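# Four arms unfold and latch a folding crate

## Task

The folding crate starts flat on the floor. Raise it into a box so that each of its four walls stands upright and each of its four corner latches is engaged.

## Robot and tools

Robots and cameras. Four identical i2rt Big YAM arms, arm1 to arm4, each with six revolute joints, a two-finger gripper and a wrist camera (arm1_cam_wrist to arm4_cam_wrist). Two fixed room cameras, cam_high and cam_low, also watch. Every image is 672x504 pixels; wrist cameras are fisheye, room cameras pinhole. With joints 1 and 6 at 0 and the hand level and forward, the wrist camera rides on top of the hand, looking toward the fingertips. Reach is roughly 1.0 m from the joint1 axis.

Frame. One shared scene frame, metres, origin on the floor, +z up. Feet (base_link), each facing along its own +x: arm1 x=-0.344 y=+0.564 z=+0.400 quat_wxyz=(+0.769, -0.004, +0.000, -0.639); arm2 x=-0.347 y=-0.575 z=+0.384 quat_wxyz=(+0.754, +0.000, +0.000, +0.657); arm3 x=+0.320 y=+0.573 z=+0.372 quat_wxyz=(+0.627, +0.001, -0.001, -0.779); arm4 x=+0.356 y=-0.566 z=+0.334 quat_wxyz=(+0.630, +0.000, +0.000, +0.777). The point called hand lies between the finger pads, about 1 cm back from the tips; the fingers extend along the hand's +z and close along its y. hand_target is where the hand would be at the joint targets currently held. Printed hand positions can be off, more so far out; under load the hand may stop short.

Tool move. Arguments: arm1, arm2, arm3, arm4 (each optional, one object per arm) and cameras. An arm not named receives nothing new and keeps its old command. Inside an arm's object:
- joints: absolute targets keyed by name. joint1_rad -2.879 to 2.879 (base yaw, positive counter-clockwise seen from above, 0 = along the foot's +x); joint2_rad 0 to 3.141 (shoulder; 0 = upper arm back and about level, larger lifts it up then forward); joint3_rad 0 to 3.019 (elbow; 0 = folded); joint4_rad -1.692 to 1.57 (hand pitch, positive tips fingers up); joint5_rad -1.57 to 1.57 (hand sideways, positive to the arm's right); joint6_rad -2.094 to 2.094 (roll, positive clockwise viewed from behind the hand); gripper_m 0 to 0.093 metres of fingertip gap. Done tolerances: ±0.045, ±0.14, ±0.09, ±0.055, ±0.03, ±0.035 rad, gripper ±0.003 m.
- min_time_s: 0.1 to 8 s, the shortest duration for that arm's joint motions in this call.
- target: one list of seven numbers [x, y, z, qw, qx, qy, qz], an absolute hand pose in the scene frame (metres, unit quaternion). The hand travels in a straight line from its hand_target toward it. When target is present, joints may contain only gripper_m.
- speed: top path speed, 0.002 to 0.5 m/s (default 0.25), allowed only with target; rotation is capped at twice that figure in rad/s.
All motions in a call begin together; all hand paths in one call finish together, paced by the slowest. A path lasts 0.5 to 10 s; a whole action at most 15 s. Each step the commanded pose is limited to 100 mm and 20 degrees from the measured hand, then solved by damped IK, position before orientation. Expect overshoot of speed near full stretch and endpoint errors of a centimetre or more. Joint moves can swing the hand along wide curves. Nothing avoids obstacles or other arms.
cameras: list of names, ["all"], or []; if omitted, none after an action, all for an empty call. An empty move returns full state, images and the scene number.

Other tools. wait(seconds 0 to 10, cameras) lets the scene run without new commands. zoom_image(camera, region=[x0, y0, x1, y1] pixels from the top-left, at most 504 by 504) magnifies the latest image of a camera that appeared in the newest results. read_manual(section="licences") only returns licence text. finished_scene(scene=current number) ends the scene irreversibly; the crate must stay assembled without the arms.

Result lines. "move: arm1 done; arm2 time_out" gives each moved arm's overall outcome. joint_status and hand_status: done, off_target (resting away, maybe still pushing), time_out (each joint keeps a nearby target and keeps pushing; on_its_own lists those still going, with "held at" giving the target), not_followed (a safety check withheld the targets; it may keep retrying). "joint command not followed" and "pose unreachable" come from the self/other-arm clearance check. Arms under "as last shown" were not commanded; their lines repeat earlier values. "pictures" gives image order; frames may lag the state slightly. Joint velocities are rad/s (gripper m/s), "within noise" when still. Joint torques (N m, arm joints only) include gravity, offsets and noise; numbers 3 and 4 wrap at ±28. MOTOR HOT warns of heat; OVER-TEMPERATURE FAULT means that arm went limp for 30 to 60 s or more, and its keys show limit_stop_at_motor_heat, so resend targets afterwards.

Gripper. Closed on nothing it reads 0.000 to 0.003. Gripping a rigid part it reads up to 0.005 narrower (sometimes 0.002 wider) than the part. Commanding about 0.005 below the contact reading gives full force (about 50 to 64 N per pad). Open well above the reading to release.

Cautions. A refused call (out-of-range value), or a stop during one, cancels the later move, wait and finished_scene calls of that reply; an unknown key only invalidates that call. Never let arms press hard into each other, including one gripper closing on another's fingers; the clearance check does not protect fingers, gripper housings or wrist cameras. Avoid hard impacts, drops, releasing moving parts, and long pushes or outstretched holds that heat motors. Send a pushing joint its reported position to relieve it. The scene keeps running while you think.

Each tool is called after ">>>" in YAML: its name, and indented under it one key for each argument.

## Session

>>> move:

Scene clock: 0.00 s.
Joint torques (N m): no reading
Motor temperatures (°C): arm1=[27 28 28 28 23 23 25] | arm2=[24 25 23 25 28 27 25] | arm3=[26 24 27 24 26 24 27] | arm4=[25 26 26 31 26 25 27]
Heat: arm1: hottest joint2_rad 28 °C; arm2: hottest joint5_rad 28 °C; arm3: hottest joint3_rad 27 °C; arm4: hottest joint4_rad 31 °C.
Joint velocities: within noise
arm1.joint_positions: joint1_rad=-0.585 joint2_rad=+0.620 joint3_rad=+1.408 joint4_rad=-1.557 joint5_rad=+0.191 joint6_rad=-0.040 gripper_m=+0.09396
arm1.joint_status: not commanded
arm1.hand: x=-0.4494 y=+0.3976 z=+0.9080 quat_wxyz=(-0.135, -0.774, -0.490, +0.379) (m; scene frame)
arm1.hand_target: x=-0.4487 y=+0.3992 z=+0.9183 quat_wxyz=(-0.142, -0.770, -0.486, +0.388) (m; scene frame)
arm1.hand_status: not commanded
arm2.joint_positions: joint1_rad=+0.742 joint2_rad=+0.634 joint3_rad=+1.438 joint4_rad=-1.211 joint5_rad=-0.133 joint6_rad=-0.320 gripper_m=+0.09396
arm2.joint_status: not commanded
arm2.hand: x=-0.5071 y=-0.3840 z=+0.9710 quat_wxyz=(-0.284, +0.802, -0.229, -0.472) (m; scene frame)
arm2.hand_target: x=-0.5054 y=-0.3866 z=+0.9838 quat_wxyz=(-0.292, +0.795, -0.226, -0.481) (m; scene frame)
arm2.hand_status: not commanded
arm3.joint_positions: joint1_rad=+0.368 joint2_rad=+0.623 joint3_rad=+1.401 joint4_rad=-1.238 joint5_rad=-0.070 joint6_rad=+0.635 gripper_m=+0.09396
arm3.joint_status: not commanded
arm3.hand: x=+0.3681 y=+0.3300 z=+0.9365 quat_wxyz=(-0.499, -0.717, -0.455, +0.173) (m; scene frame)
arm3.hand_target: x=+0.3677 y=+0.3328 z=+0.9460 quat_wxyz=(-0.508, -0.712, -0.452, +0.176) (m; scene frame)
arm3.hand_status: not commanded
arm4.joint_positions: joint1_rad=+0.790 joint2_rad=+0.548 joint3_rad=+1.366 joint4_rad=-1.267 joint5_rad=+0.241 joint6_rad=-0.097 gripper_m=+0.09396
arm4.joint_status: not commanded
arm4.hand: x=+0.1989 y=-0.4149 z=+0.8936 quat_wxyz=(-0.270, +0.802, -0.260, -0.465) (m; scene frame)
arm4.hand_target: x=+0.2019 y=-0.4169 z=+0.9028 quat_wxyz=(-0.272, +0.796, -0.260, -0.474) (m; scene frame)
arm4.hand_status: not commanded
pictures: arm1_cam_wrist, arm2_cam_wrist, arm3_cam_wrist, arm4_cam_wrist, cam_high, cam_low

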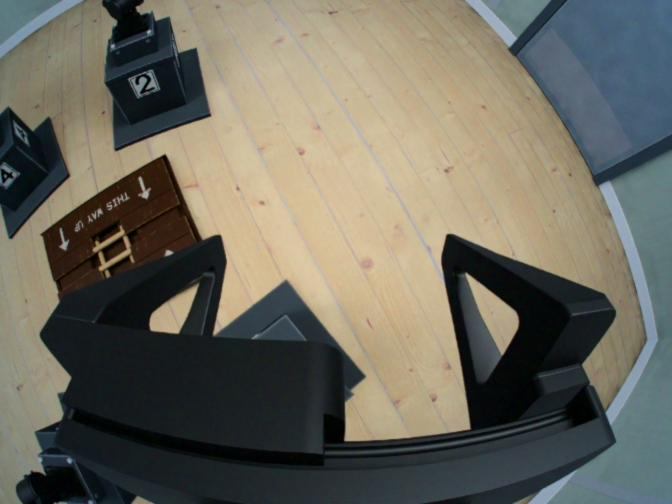

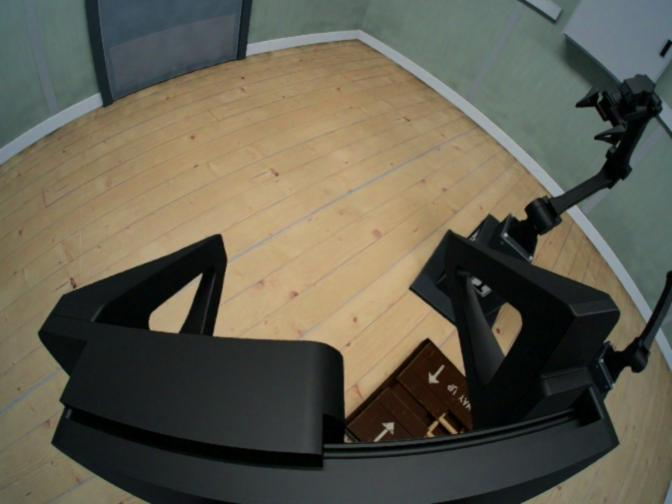

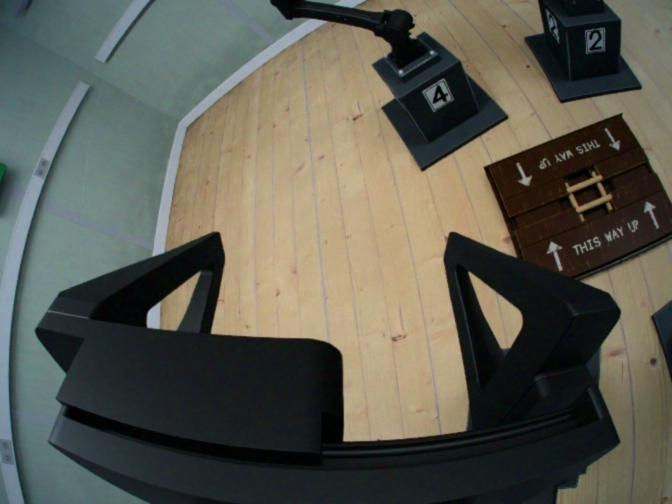

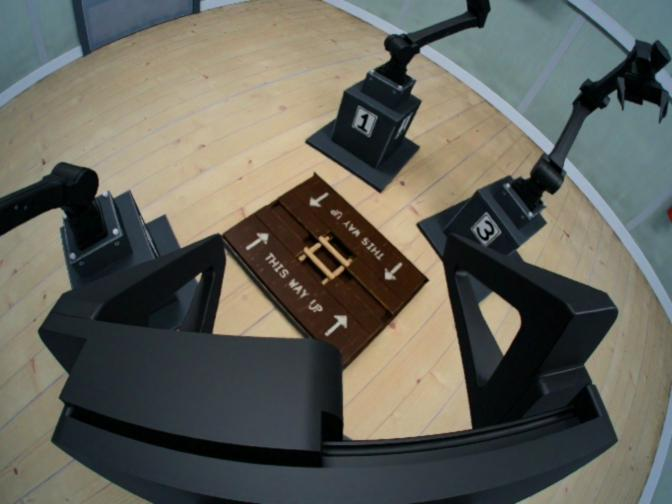

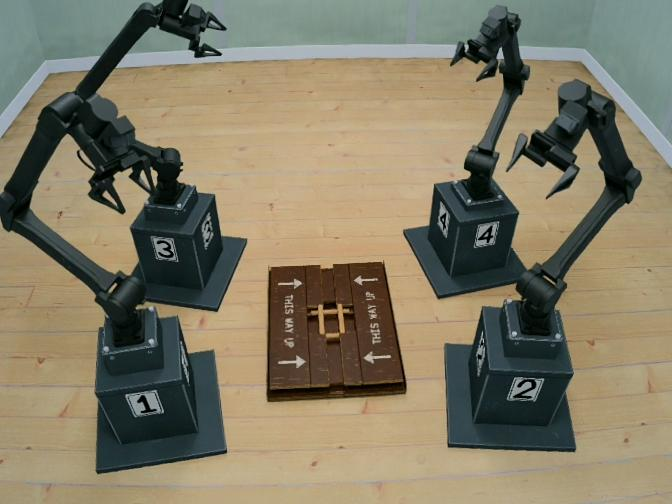

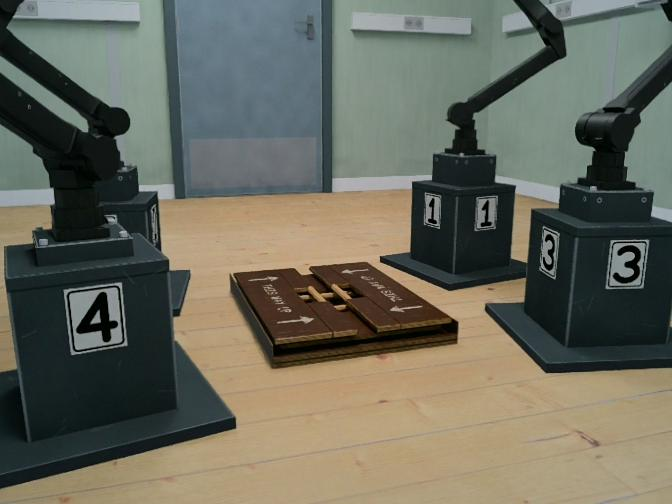

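>>> zoom_image:
  camera: "cam_high"
  region: [240, 240, 440, 420]

>>> zoom_image:
  camera: "cam_low"
  region: [210, 240, 480, 390]

>>> zoom_image:
  camera: "arm4_cam_wrist"
  region: [210, 150, 460, 380]

Scaled by 2.520 from the camera's 672x504 image, which has a finer 960x720 frame.

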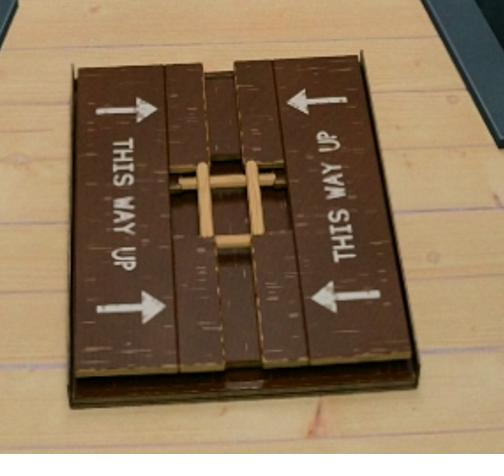

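Scaled by 1.867 from the camera's 672x504 image, which has a finer 960x720 frame.

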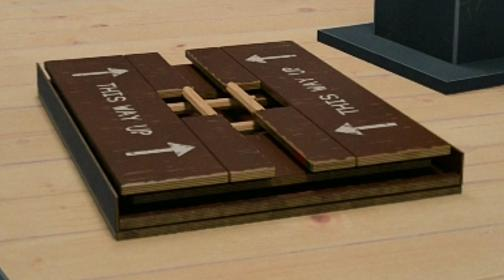

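Scaled by 2.016 from the camera's 672x504 image, which has a finer 960x720 frame.

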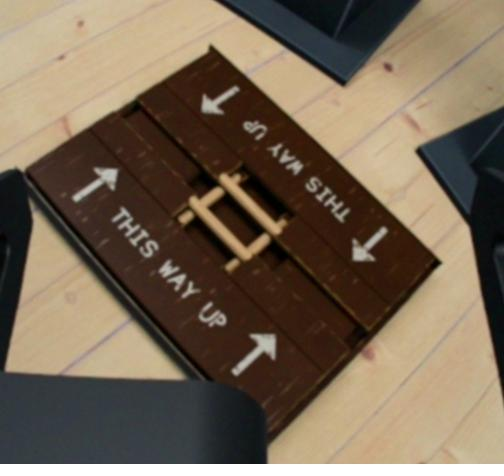

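>>> zoom_image:
  camera: "cam_high"
  region: [80, 250, 240, 370]

>>> zoom_image:
  camera: "cam_high"
  region: [440, 250, 600, 370]

>>> zoom_image:
  camera: "cam_high"
  region: [100, 130, 260, 250]

>>> zoom_image:
  camera: "cam_high"
  region: [400, 130, 560, 250]

>>> zoom_image:
  camera: "cam_high"
  region: [255, 250, 345, 330]

>>> zoom_image:
  camera: "cam_high"
  region: [335, 330, 425, 410]

>>> zoom_image:
  camera: "cam_low"
  region: [360, 290, 470, 370]

>>> zoom_image:
  camera: "cam_low"
  region: [225, 265, 335, 370]

Scaled by 3.150 from the camera's 672x504 image, which has a finer 960x720 frame.

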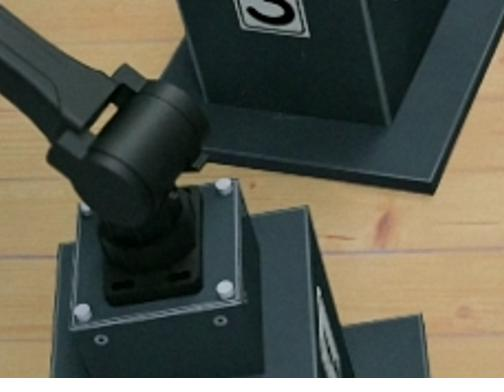

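Scaled by 3.150 from the camera's 672x504 image, which has a finer 960x720 frame.

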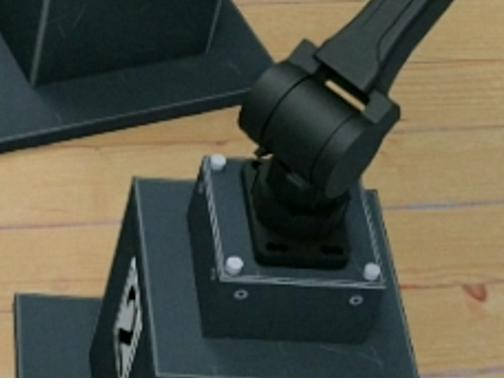

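Scaled by 3.150 from the camera's 672x504 image, which has a finer 960x720 frame.

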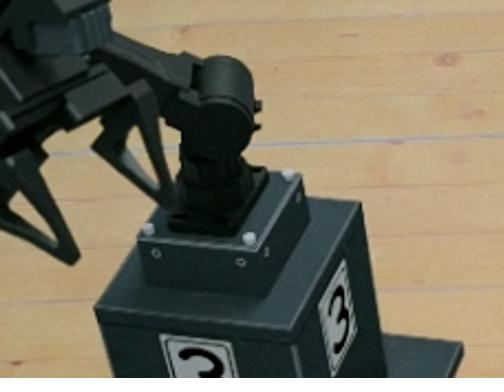

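Scaled by 3.150 from the camera's 672x504 image, which has a finer 960x720 frame.

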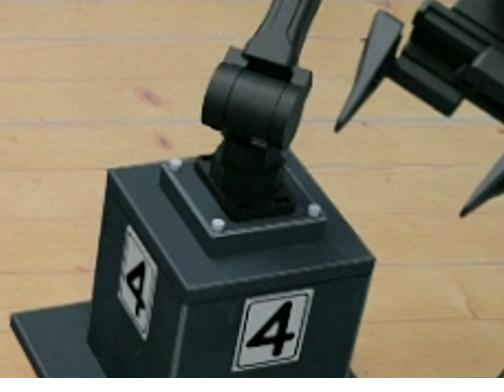

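Scaled by 5.600 from the camera's 672x504 image, which has a finer 960x720 frame.

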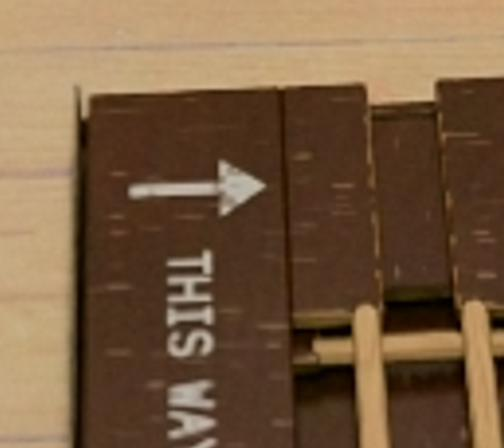

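Scaled by 5.600 from the camera's 672x504 image, which has a finer 960x720 frame.

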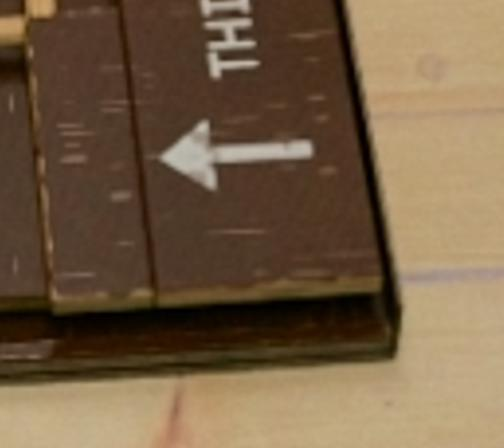

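Scaled by 4.582 from the camera's 672x504 image, which has a finer 960x720 frame.

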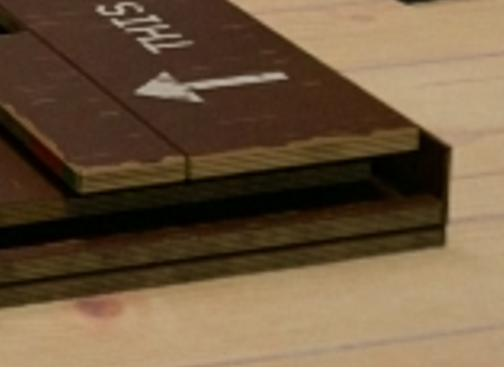

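Scaled by 4.582 from the camera's 672x504 image, which has a finer 960x720 frame.

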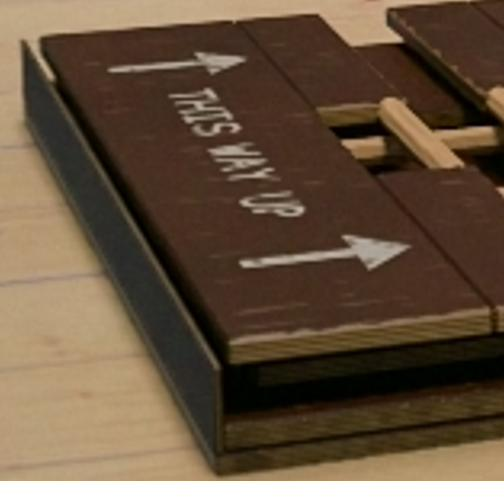

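>>> move:
  arm1: {"target": [-0.013, 0.03, 0.25, 0, 0, 1, 0], "speed": 0.35}
  arm2: {"target": [-0.2, -0.25, 0.4, 0, 0.7071, -0.7071, 0], "speed": 0.35}
  arm3: {"target": [0.2, 0.25, 0.4, 0, 0.7071, 0.7071, 0], "speed": 0.35}
  arm4: {"target": [0.1, -0.25, 0.35, 0, 1, 0, 0], "speed": 0.35}
  cameras: ["all"]

Scene clock: 75.13 s.
Joint torques (N m): arm1=[0.44 -23.82 9.24 0.03 0.01 -0.01] | arm2=[-0.67 -10.64 7.88 0.65 0.09 0.07] | arm3=[-1.2 -8.53 5.89 0.96 0.2 -0.07] | arm4=[2.2 -10.7 10.86 0.21 -0.08 -0.11]
Motor temperatures (°C): arm1=[27 28 32 28 23 23 25] | arm2=[24 25 26 25 28 26 25] | arm3=[26 24 31 24 26 23 27] | arm4=[25 26 31 31 26 25 27]
Heat: arm1: hottest joint3_rad 32 °C; arm2: hottest joint5_rad 28 °C; arm3: hottest joint3_rad 31 °C; arm4: hottest joint3_rad 31 °C.
move: arm1 off_target; arm2 off_target; arm3 done; arm4 off_target
Joint velocities: within noise
arm1.joint_positions: joint1_rad=+0.367 joint2_rad=+2.353 joint3_rad=+1.603 joint4_rad=-0.854 joint5_rad=+0.002 joint6_rad=-0.997 gripper_m=+0.09397
arm1.joint_status: not commanded
arm1.hand: x=-0.0270 y=+0.0453 z=+0.2439 quat_wxyz=(+0.013, -0.011, -1.000, -0.011) (m; scene frame)
arm1.hand_target: x=-0.0151 y=+0.0350 z=+0.2465 quat_wxyz=(+0.007, +0.000, -1.000, -0.004) (m; scene frame)
arm1.hand_status: off_target (0.022 m and 2.3 deg from the pose sent, 0.871 m and 121.3 deg at the start)
arm2.joint_positions: joint1_rad=-0.284 joint2_rad=+1.501 joint3_rad=+0.760 joint4_rad=-0.890 joint5_rad=-0.007 joint6_rad=-0.433 gripper_m=+0.09396
arm2.joint_status: not commanded
arm2.hand: x=-0.2127 y=-0.2735 z=+0.3921 quat_wxyz=(+0.029, +0.711, -0.702, +0.007) (m; scene frame)
arm2.hand_target: x=-0.2019 y=-0.2562 z=+0.4003 quat_wxyz=(+0.009, +0.706, -0.708, +0.001) (m; scene frame)
arm2.hand_status: off_target (0.028 m and 3.5 deg from the pose sent, 0.662 m and 86.3 deg at the start)
arm3.joint_positions: joint1_rad=-0.133 joint2_rad=+1.438 joint3_rad=+0.780 joint4_rad=-0.919 joint5_rad=+0.002 joint6_rad=-0.338 gripper_m=+0.09396
arm3.joint_status: not commanded
arm3.hand: x=+0.2034 y=+0.2544 z=+0.4045 quat_wxyz=(+0.001, -0.711, -0.703, -0.003) (m; scene frame)
arm3.hand_target: x=+0.1995 y=+0.2536 z=+0.3988 quat_wxyz=(+0.004, -0.710, -0.704, -0.005) (m; scene frame)
arm3.hand_status: done (0.007 m and 0.7 deg from the pose sent, 0.568 m and 68.1 deg at the start)
arm4.joint_positions: joint1_rad=+0.461 joint2_rad=+1.608 joint3_rad=+0.898 joint4_rad=-0.904 joint5_rad=-0.003 joint6_rad=-0.860 gripper_m=+0.09396
arm4.joint_status: not commanded
arm4.hand: x=+0.1185 y=-0.2656 z=+0.3442 quat_wxyz=(+0.017, +1.000, -0.021, +0.012) (m; scene frame)
arm4.hand_target: x=+0.1042 y=-0.2519 z=+0.3500 quat_wxyz=(+0.004, +1.000, -0.008, +0.003) (m; scene frame)
arm4.hand_status: off_target (0.025 m and 3.5 deg from the pose sent, 0.577 m and 73.4 deg at the start)
pictures: arm1_cam_wrist, arm2_cam_wrist, arm3_cam_wrist, arm4_cam_wrist, cam_high, cam_low

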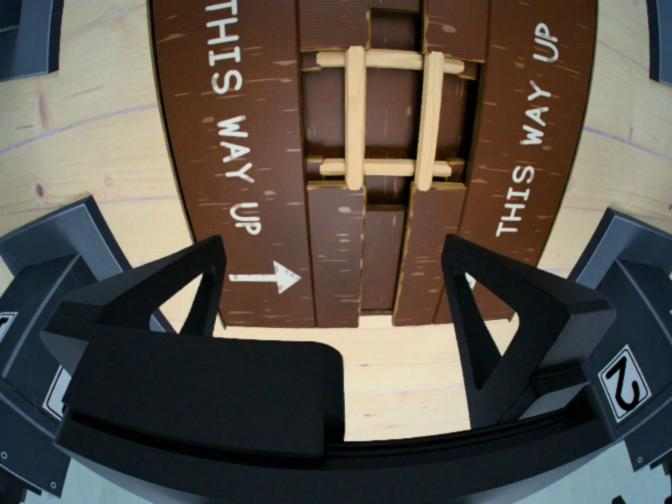

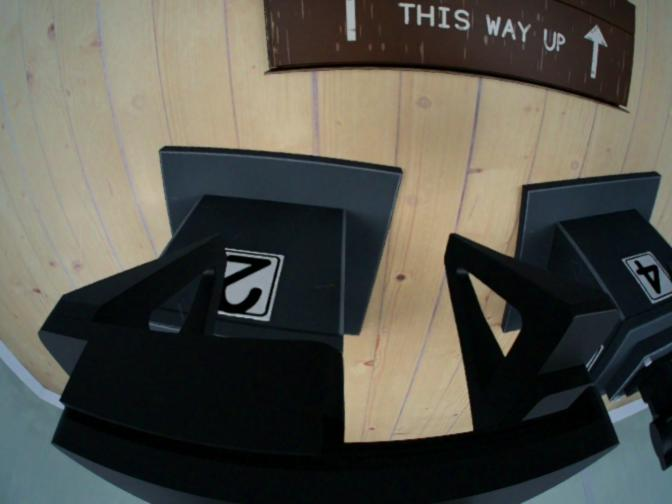

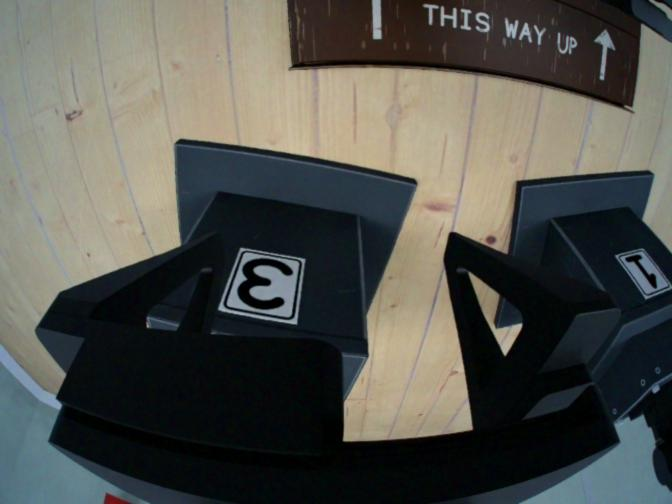

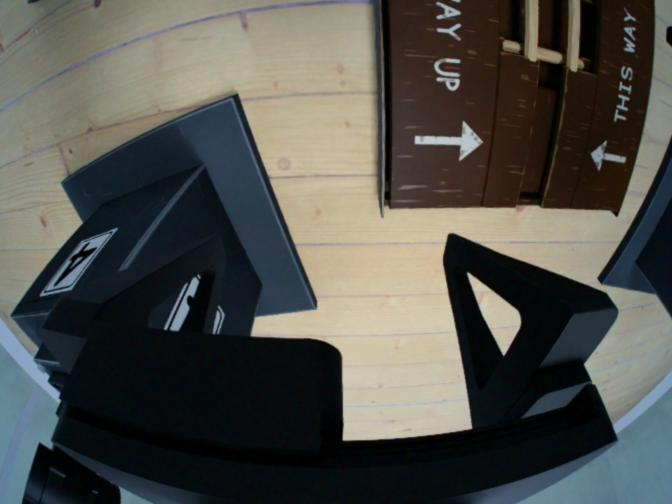

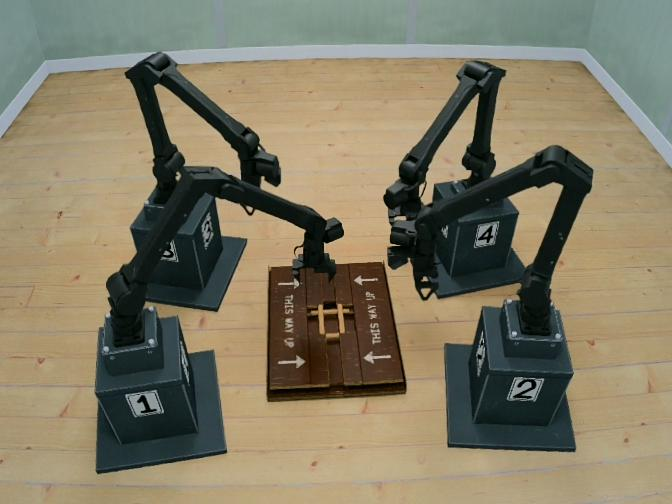

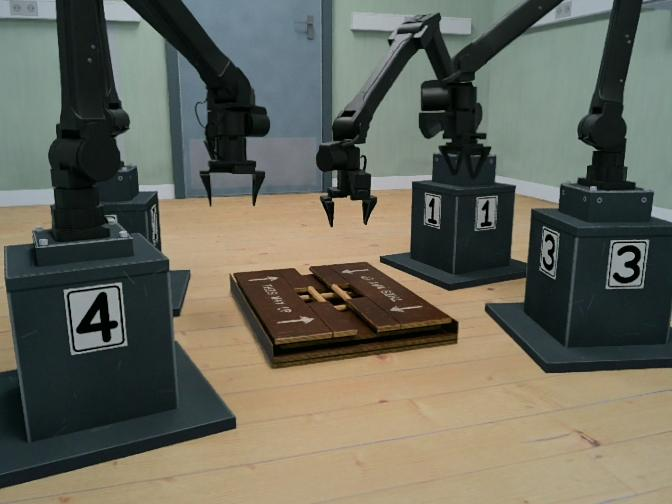

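>>> move:
  arm1: {"target": [-0.018, 0.018, 0.075, 0, 0, 1, 0], "speed": 0.25, "joints": {"gripper_m": 0.046}}
  cameras: ["arm1_cam_wrist", "cam_low"]

Scene clock: 90.37 s.
Joint torques (N m): arm1=[-1.14 -25.64 7.58 0.62 -0.02 -0.09] | arm2=[-0.62 -10.58 7.9 0.64 0.09 0.06] | arm3=[-1.44 -8.41 5.78 0.85 0.23 -0.07] | arm4=[2.37 -10.7 10.86 0.21 -0.08 -0.11]
Motor temperatures (°C): arm1=[27 28 32 28 23 23 25] | arm2=[24 25 26 25 28 26 25] | arm3=[26 24 30 24 26 23 27] | arm4=[25 26 30 31 26 25 27]
Heat: arm1: hottest joint3_rad 32 °C; arm2: hottest joint5_rad 28 °C; arm3: hottest joint3_rad 30 °C; arm4: hottest joint4_rad 31 °C.
move: arm1 off_target
Joint velocities: within noise
arm1.joint_positions: joint1_rad=+0.367 joint2_rad=+2.715 joint3_rad=+1.795 joint4_rad=-0.680 joint5_rad=-0.006 joint6_rad=-1.015 gripper_m=+0.04605
arm1.joint_status: all done
arm1.hand: x=-0.0213 y=+0.0360 z=+0.0744 quat_wxyz=(+0.008, -0.002, -1.000, -0.011) (m; scene frame)
arm1.hand_target: x=-0.0184 y=+0.0190 z=+0.0765 quat_wxyz=(+0.000, +0.000, -1.000, +0.001) (m; scene frame)
arm1.hand_status: off_target (0.018 m and 1.6 deg from the pose sent, 0.171 m and 2.3 deg at the start)
arm2, arm3: as last shown
arm4.joint_positions: joint1_rad=+0.456 joint2_rad=+1.608 joint3_rad=+0.898 joint4_rad=-0.904 joint5_rad=-0.003 joint6_rad=-0.860 gripper_m=+0.09396
arm4.joint_status: not commanded
arm4.hand: x=+0.1199 y=-0.2645 z=+0.3442 quat_wxyz=(+0.017, +0.999, -0.024, +0.012) (m; scene frame)
arm4.hand_target: x=+0.1056 y=-0.2507 z=+0.3500 quat_wxyz=(+0.004, +1.000, -0.011, +0.003) (m; scene frame)
arm4.hand_status: not commanded
pictures: arm1_cam_wrist, cam_low

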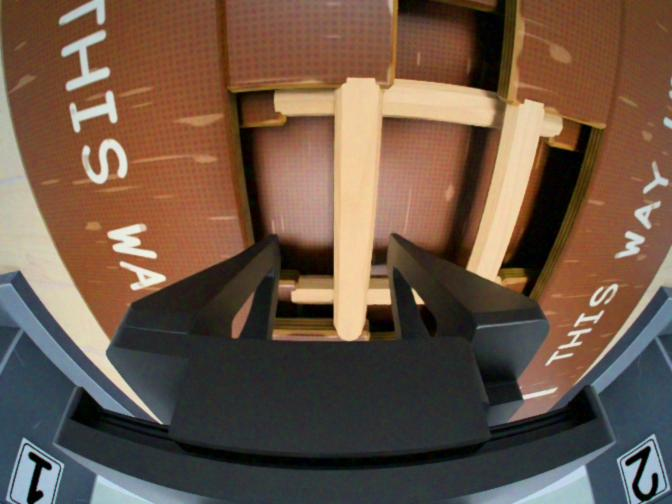

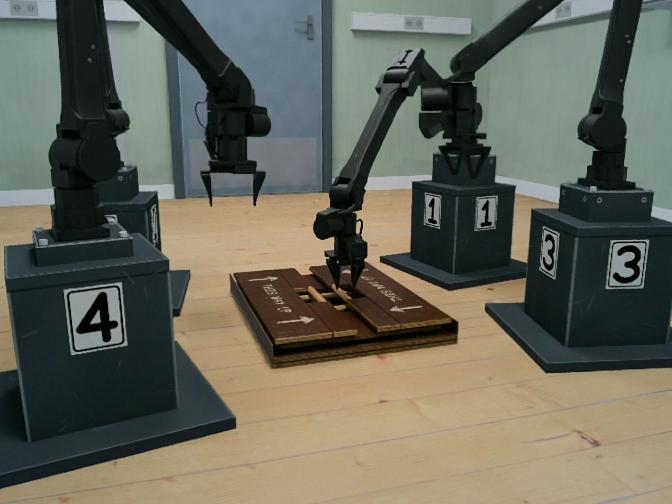

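>>> move:
  arm1: {"target": [-0.026, 0.012, 0.055, 0, 0, 1, 0], "speed": 0.15}
  cameras: ["arm1_cam_wrist", "cam_low"]

>>> zoom_image:
  camera: "cam_low"
  region: [230, 200, 470, 380]

Scene clock: 94.00 s.
Joint torques (N m): arm1=[-1.61 -24.59 7.73 0.76 0.01 -0.02] | arm2=[-0.62 -10.58 7.91 0.65 0.09 0.07] | arm3=[-1.14 -8.18 5.91 0.81 0.25 -0.05] | arm4=[2.32 -10.64 10.88 0.21 -0.08 -0.11]
Motor temperatures (°C): arm1=[27 29 32 28 23 23 25] | arm2=[24 25 26 25 28 26 25] | arm3=[26 24 30 24 26 23 27] | arm4=[25 26 30 31 26 25 27]
Heat: arm1: hottest joint3_rad 32 °C; arm2: hottest joint5_rad 28 °C; arm3: hottest joint3_rad 30 °C; arm4: hottest joint4_rad 31 °C.
move: arm1 off_target
Joint velocities: within noise
arm1.joint_positions: joint1_rad=+0.347 joint2_rad=+2.763 joint3_rad=+1.836 joint4_rad=-0.675 joint5_rad=-0.007 joint6_rad=-1.029 gripper_m=+0.04605
arm1.joint_status: not commanded
arm1.hand: x=-0.0308 y=+0.0281 z=+0.0552 quat_wxyz=(+0.008, -0.005, -1.000, -0.012) (m; scene frame)
arm1.hand_target: x=-0.0276 y=+0.0125 z=+0.0545 quat_wxyz=(+0.000, -0.002, -1.000, +0.000) (m; scene frame)
arm1.hand_status: off_target (0.017 m and 1.8 deg from the pose sent, 0.031 m and 1.6 deg at the start)
arm2, arm3, arm4: as last shown
pictures: arm1_cam_wrist, cam_low

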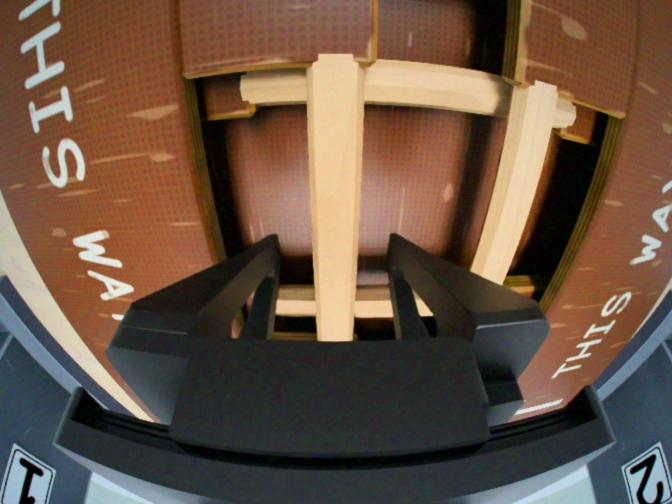

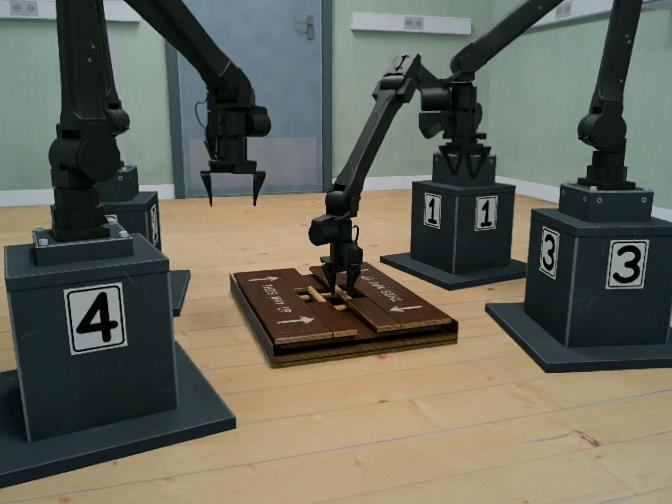

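Scaled by 2.100 from the camera's 672x504 image, which has a finer 960x720 frame.

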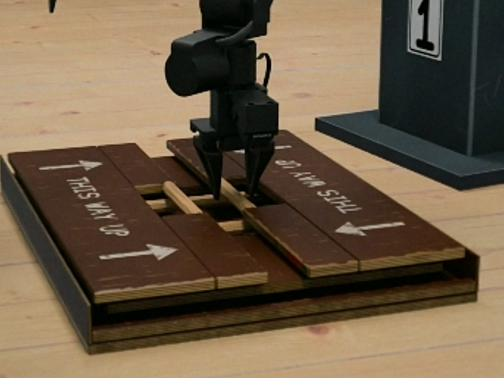

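>>> move:
  arm1: {"target": [-0.026, 0.012, 0.042, 0, 0, 1, 0], "speed": 0.15}
  cameras: ["arm1_cam_wrist"]

>>> move:
  arm1: {"joints": {"gripper_m": 0.02}}
  cameras: ["arm1_cam_wrist"]

Scene clock: 102.17 s.
Joint torques (N m): arm1=[-1.14 -24.82 7.8 0.81 0.06 -0.06] | arm2=[-0.67 -10.58 7.9 0.64 0.09 0.07] | arm3=[-1.32 -8.35 5.76 0.88 0.2 -0.06] | arm4=[2.32 -10.7 10.86 0.2 -0.08 -0.11]
Motor temperatures (°C): arm1=[27 30 32 28 23 23 25] | arm2=[24 25 26 25 27 26 25] | arm3=[26 24 30 24 26 23 27] | arm4=[25 26 30 31 26 25 27]
Heat: arm1: hottest joint3_rad 32 °C; arm2: hottest joint5_rad 27 °C; arm3: hottest joint3_rad 30 °C; arm4: hottest joint4_rad 31 °C.
move: arm1 off_target
Joint velocities: within noise
arm1.joint_positions: joint1_rad=+0.349 joint2_rad=+2.791 joint3_rad=+1.859 joint4_rad=-0.672 joint5_rad=-0.007 joint6_rad=-1.031 gripper_m=+0.04605
arm1.joint_status: not commanded
arm1.hand: x=-0.0299 y=+0.0284 z=+0.0437 quat_wxyz=(+0.008, -0.003, -1.000, -0.013) (m; scene frame)
arm1.hand_target: x=-0.0253 y=+0.0128 z=+0.0424 quat_wxyz=(+0.000, +0.001, -1.000, +0.000) (m; scene frame)
arm1.hand_status: off_target (0.017 m and 1.8 deg from the pose sent, 0.021 m and 1.8 deg at the start)
arm2, arm3, arm4: as last shown
pictures: arm1_cam_wrist

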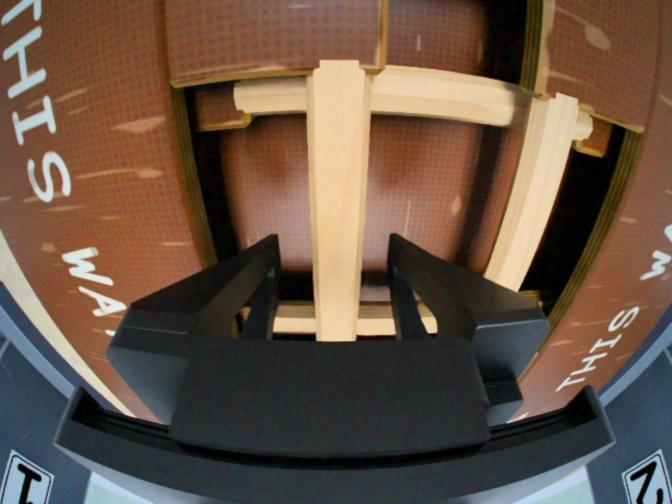

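Scene clock: 102.87 s.
Joint torques (N m): arm1=[-1.03 -24.82 7.57 0.84 0.02 -0.06] | arm2=[-0.67 -10.58 7.88 0.62 0.09 0.07] | arm3=[-1.26 -8.47 5.78 0.79 0.21 -0.03] | arm4=[2.32 -10.7 10.86 0.2 -0.08 -0.11]
Motor temperatures (°C): arm1=[27 30 32 28 23 23 25] | arm2=[24 25 26 25 27 26 25] | arm3=[26 24 30 24 26 23 27] | arm4=[25 26 30 31 26 25 27]
Heat: arm1: hottest joint3_rad 32 °C; arm2: hottest joint5_rad 27 °C; arm3: hottest joint3_rad 30 °C; arm4: hottest joint4_rad 31 °C.
move: arm1 done
Joint velocities: within noise
arm1.joint_positions: joint1_rad=+0.349 joint2_rad=+2.791 joint3_rad=+1.861 joint4_rad=-0.672 joint5_rad=-0.007 joint6_rad=-1.031 gripper_m=+0.02008
arm1.joint_status: all done
arm1.hand: x=-0.0295 y=+0.0276 z=+0.0441 quat_wxyz=(+0.008, -0.003, -1.000, -0.012) (m; scene frame)
arm1.hand_target: x=-0.0256 y=+0.0133 z=+0.0422 quat_wxyz=(+0.000, +0.001, -1.000, +0.000) (m; scene frame)
arm1.hand_status: not commanded
arm2, arm3, arm4: as last shown
pictures: arm1_cam_wrist

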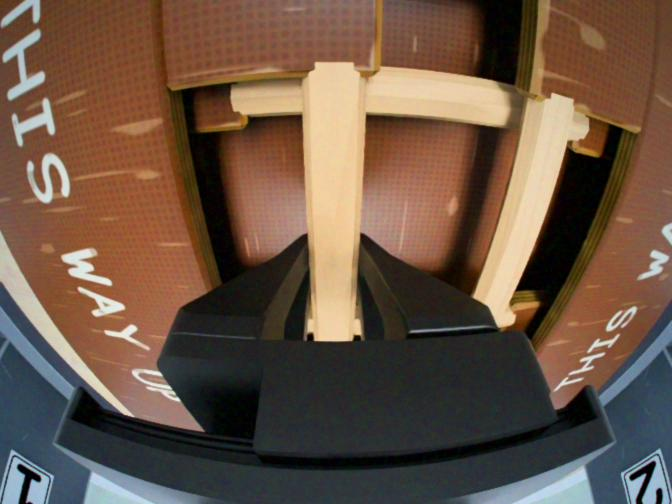

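>>> move:
  arm1: {"target": [-0.025, 0.032, 0.125, 0, 0, 1, 0], "speed": 0.12, "joints": {"gripper_m": 0.017}}
  cameras: ["arm1_cam_wrist", "cam_low", "cam_high"]

Scene clock: 106.97 s.
Joint torques (N m): arm1=[0.44 -30.21 3.99 -0.95 -0.06 0.05] | arm2=[-0.62 -10.58 7.9 0.65 0.09 0.06] | arm3=[-1.08 -8.76 5.82 0.92 0.22 -0.06] | arm4=[2.32 -10.7 10.88 0.2 -0.08 -0.11]
Motor temperatures (°C): arm1=[27 31 32 28 23 23 25] | arm2=[24 25 26 25 27 26 25] | arm3=[26 24 30 24 26 23 27] | arm4=[25 26 30 31 26 25 27]
Heat: arm1: hottest joint3_rad 32 °C; arm2: hottest joint5_rad 27 °C; arm3: hottest joint3_rad 30 °C; arm4: hottest joint4_rad 31 °C.
move: arm1 off_target
Joint velocities: within noise
arm1.joint_positions: joint1_rad=+0.353 joint2_rad=+2.648 joint3_rad=+1.721 joint4_rad=-0.640 joint5_rad=-0.004 joint6_rad=-1.031 gripper_m=+0.01716
arm1.joint_status: all done
arm1.hand: x=-0.0290 y=+0.0322 z=+0.0978 quat_wxyz=(+0.000, -0.001, -1.000, +0.004) (m; scene frame)
arm1.hand_target: x=-0.0230 y=+0.0296 z=+0.1238 quat_wxyz=(-0.002, +0.001, -1.000, +0.004) (m; scene frame)
arm1.hand_status: off_target (0.027 m and 0.4 deg from the pose sent, 0.081 m and 1.7 deg at the start)
arm2, arm3, arm4: as last shown
pictures: arm1_cam_wrist, cam_high, cam_low

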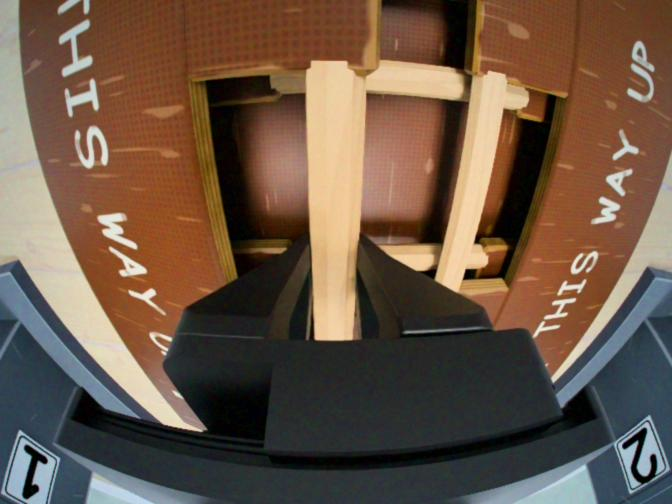

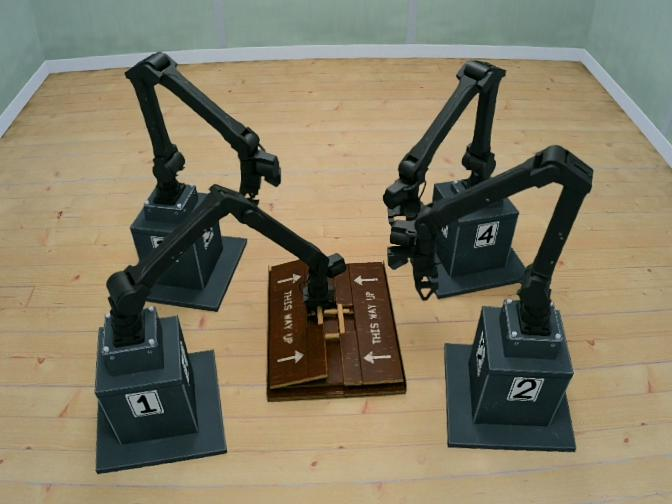

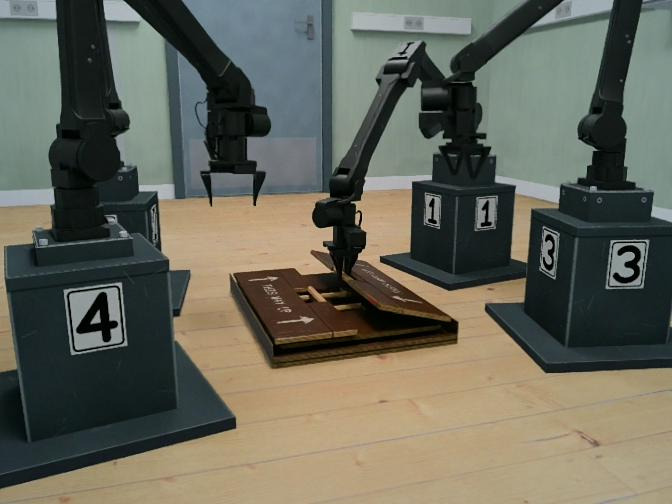

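>>> move:
  arm1: {"target": [-0.023, 0.062, 0.19, 0, 0, 1, 0], "speed": 0.15}
  cameras: []

>>> move:
  arm1: {"target": [-0.023, 0.125, 0.235, 0, 0, 1, 0], "speed": 0.15}
  cameras: ["arm1_cam_wrist", "cam_low", "cam_high"]

Scene clock: 109.67 s.
Joint torques (N m): arm1=[0.5 -29.27 4.21 -1.5 -0.15 0.16] | arm2=[-0.62 -10.58 7.9 0.66 0.08 0.06] | arm3=[-1.9 -8.29 5.85 0.79 0.23 -0.02] | arm4=[2.32 -10.7 10.86 0.2 -0.08 -0.11]
Motor temperatures (°C): arm1=[27 31 32 28 23 23 25] | arm2=[24 25 26 25 27 26 25] | arm3=[26 24 30 24 26 23 27] | arm4=[25 26 30 31 26 25 27]
Heat: arm1: hottest joint3_rad 32 °C; arm2: hottest joint5_rad 27 °C; arm3: hottest joint3_rad 30 °C; arm4: hottest joint4_rad 31 °C.
move: arm1 off_target
Joint velocities: within noise
arm1.joint_positions: joint1_rad=+0.375 joint2_rad=+2.476 joint3_rad=+1.563 joint4_rad=-0.655 joint5_rad=-0.003 joint6_rad=-1.011 gripper_m=+0.01719
arm1.joint_status: not commanded
arm1.hand: x=-0.0293 y=+0.0580 z=+0.1617 quat_wxyz=(+0.001, +0.000, -1.000, +0.003) (m; scene frame)
arm1.hand_target: x=-0.0229 y=+0.0602 z=+0.1895 quat_wxyz=(+0.000, +0.000, -1.000, +0.001) (m; scene frame)
arm1.hand_status: off_target (0.029 m and 0.4 deg from the pose sent, 0.097 m and 0.4 deg at the start)
arm2, arm3, arm4: as last shown
pictures: none
No camera images: "cameras" was empty.

Scene clock: 110.87 s.
Joint torques (N m): arm1=[0.97 -26.05 3.74 -0.24 -0.18 0.18] | arm2=[-0.67 -10.58 7.9 0.64 0.09 0.07] | arm3=[-1.55 -8 5.83 0.88 0.19 -0.04] | arm4=[2.32 -10.7 10.86 0.2 -0.09 -0.11]
Motor temperatures (°C): arm1=[27 31 32 28 23 23 25] | arm2=[24 25 26 25 27 26 25] | arm3=[26 24 30 24 26 23 27] | arm4=[25 26 30 31 26 25 27]
Heat: arm1: hottest joint3_rad 32 °C; arm2: hottest joint5_rad 27 °C; arm3: hottest joint3_rad 30 °C; arm4: hottest joint4_rad 31 °C.
move: arm1 off_target
Joint velocities: within noise
arm1.joint_positions: joint1_rad=+0.430 joint2_rad=+2.278 joint3_rad=+1.344 joint4_rad=-0.640 joint5_rad=-0.001 joint6_rad=-0.952 gripper_m=+0.01718
arm1.joint_status: not commanded
arm1.hand: x=-0.0307 y=+0.1174 z=+0.2197 quat_wxyz=(+0.003, -0.002, -1.000, +0.001) (m; scene frame)
arm1.hand_target: x=-0.0255 y=+0.1237 z=+0.2343 quat_wxyz=(+0.001, -0.002, -1.000, +0.000) (m; scene frame)
arm1.hand_status: off_target (0.019 m and 0.5 deg from the pose sent, 0.100 m and 0.4 deg at the start)
arm2, arm3, arm4: as last shown
pictures: arm1_cam_wrist, cam_high, cam_low

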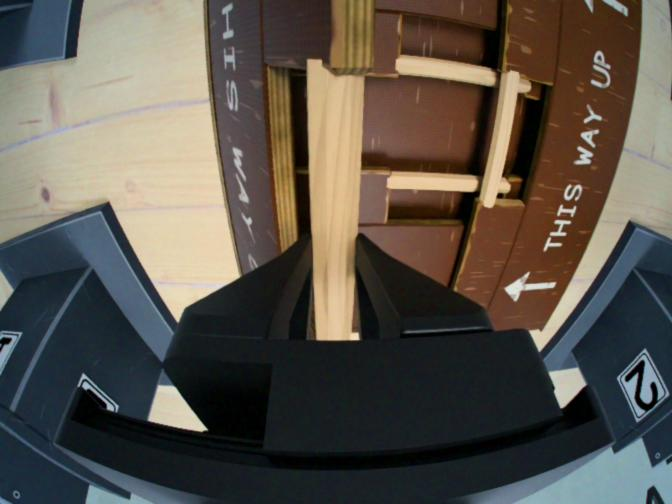

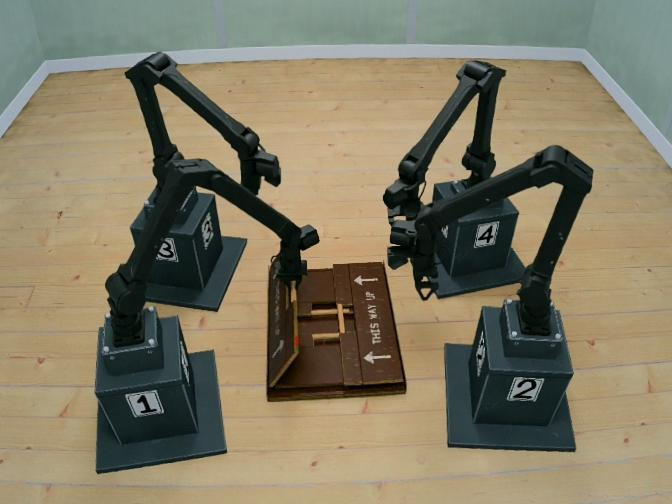

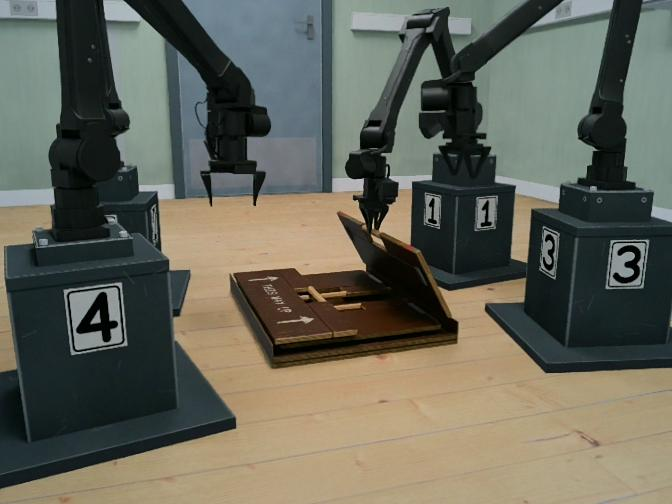

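>>> move:
  arm1: {"target": [-0.023, 0.187, 0.252, 0, 0, 1, 0], "speed": 0.12}
  arm4: {"target": [-0.034, -0.028, 0.13, 0, 1, 0, 0], "speed": 0.3, "joints": {"gripper_m": 0.046}}
  cameras: ["arm1_cam_wrist", "arm4_cam_wrist", "cam_low", "cam_high"]

Scene clock: 115.00 s.
Joint torques (N m): arm1=[1.79 -23.36 3.26 -0.17 -0.45 0.21] | arm2=[-0.62 -10.58 7.92 0.64 0.09 0.06] | arm3=[-1.14 -8.18 5.91 0.85 0.21 -0.06] | arm4=[1.49 -21.25 10.8 -0.53 -0.12 -0.12]
Motor temperatures (°C): arm1=[27 31 32 28 23 23 25] | arm2=[24 25 26 25 27 26 25] | arm3=[26 24 30 24 26 23 27] | arm4=[25 26 31 31 26 25 27]
Heat: arm1: hottest joint3_rad 32 °C; arm2: hottest joint5_rad 27 °C; arm3: hottest joint3_rad 30 °C; arm4: hottest joint3_rad 31 °C.
move: arm1 off_target; arm4 off_target
Joint velocities: arm1=[-0.005 -0.015 0.002 0.007 0.095 0.022 -0.004] | arm2=[within noise] | arm3=[within noise] | arm4=[within noise]
arm1.joint_positions: joint1_rad=+0.493 joint2_rad=+2.157 joint3_rad=+1.177 joint4_rad=-0.581 joint5_rad=+0.005 joint6_rad=-0.888 gripper_m=+0.01713
arm1.joint_status: not commanded
arm1.hand: x=-0.0309 y=+0.1710 z=+0.2435 quat_wxyz=(+0.002, -0.003, -1.000, +0.008) (m; scene frame)
arm1.hand_target: x=-0.0252 y=+0.1844 z=+0.2524 quat_wxyz=(+0.000, +0.001, -1.000, +0.001) (m; scene frame)
arm1.hand_status: off_target (0.020 m and 1.0 deg from the pose sent, 0.077 m and 0.5 deg at the start)
arm2.joint_positions: joint1_rad=-0.284 joint2_rad=+1.501 joint3_rad=+0.760 joint4_rad=-0.890 joint5_rad=-0.007 joint6_rad=-0.433 gripper_m=+0.09396
arm2.joint_status: not commanded
arm2.hand: x=-0.2127 y=-0.2735 z=+0.3921 quat_wxyz=(+0.029, +0.711, -0.702, +0.007) (m; scene frame)
arm2.hand_target: x=-0.2019 y=-0.2562 z=+0.4003 quat_wxyz=(+0.009, +0.706, -0.708, +0.001) (m; scene frame)
arm2.hand_status: not commanded
arm3.joint_positions: joint1_rad=-0.133 joint2_rad=+1.438 joint3_rad=+0.780 joint4_rad=-0.919 joint5_rad=+0.002 joint6_rad=-0.338 gripper_m=+0.09396
arm3.joint_status: not commanded
arm3.hand: x=+0.2034 y=+0.2544 z=+0.4045 quat_wxyz=(+0.001, -0.711, -0.703, -0.003) (m; scene frame)
arm3.hand_target: x=+0.1995 y=+0.2536 z=+0.3988 quat_wxyz=(+0.004, -0.710, -0.704, -0.005) (m; scene frame)
arm3.hand_status: not commanded
arm4.joint_positions: joint1_rad=+0.424 joint2_rad=+2.510 joint3_rad=+1.793 joint4_rad=-0.854 joint5_rad=-0.001 joint6_rad=-0.927 gripper_m=+0.04607
arm4.joint_status: all done
arm4.hand: x=-0.0307 y=-0.0373 z=+0.1346 quat_wxyz=(+0.001, +1.000, -0.006, +0.000) (m; scene frame)
arm4.hand_target: x=-0.0319 y=-0.0292 z=+0.1275 quat_wxyz=(+0.000, +1.000, +0.000, +0.000) (m; scene frame)
arm4.hand_status: off_target (0.011 m and 0.7 deg from the pose sent, 0.354 m and 3.6 deg at the start)
pictures: arm1_cam_wrist, arm4_cam_wrist, cam_high, cam_low

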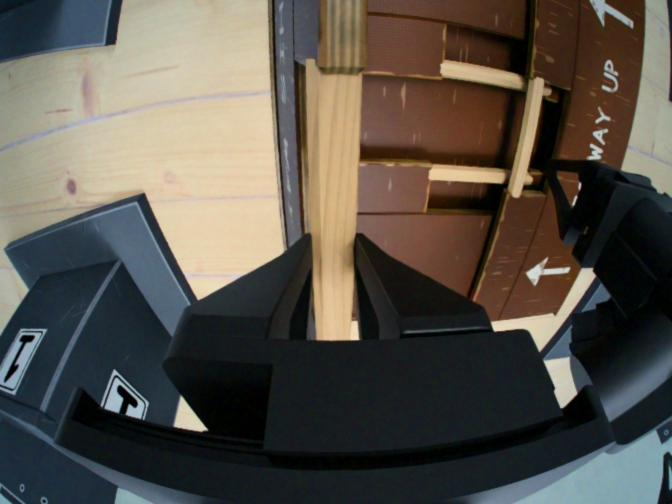

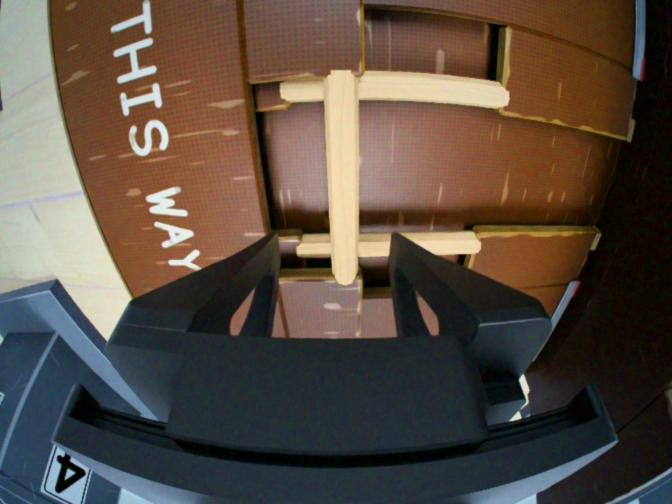

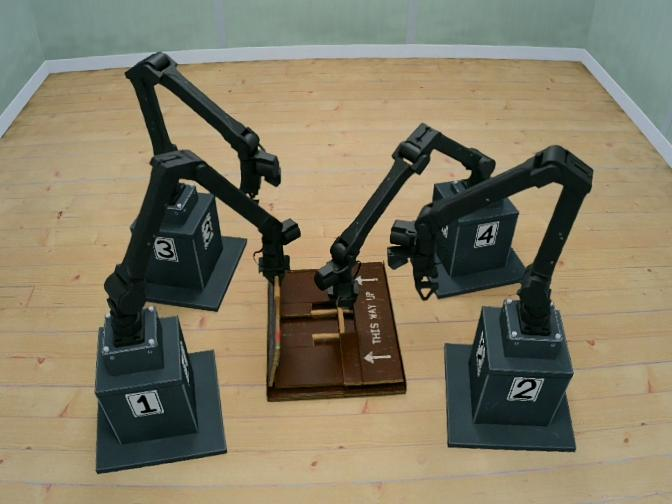

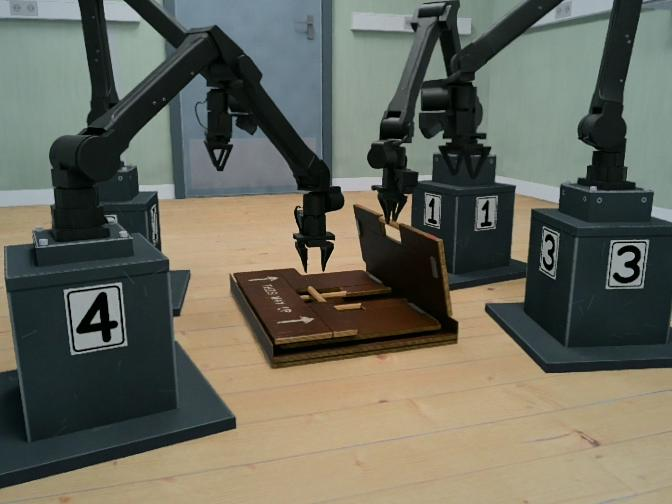

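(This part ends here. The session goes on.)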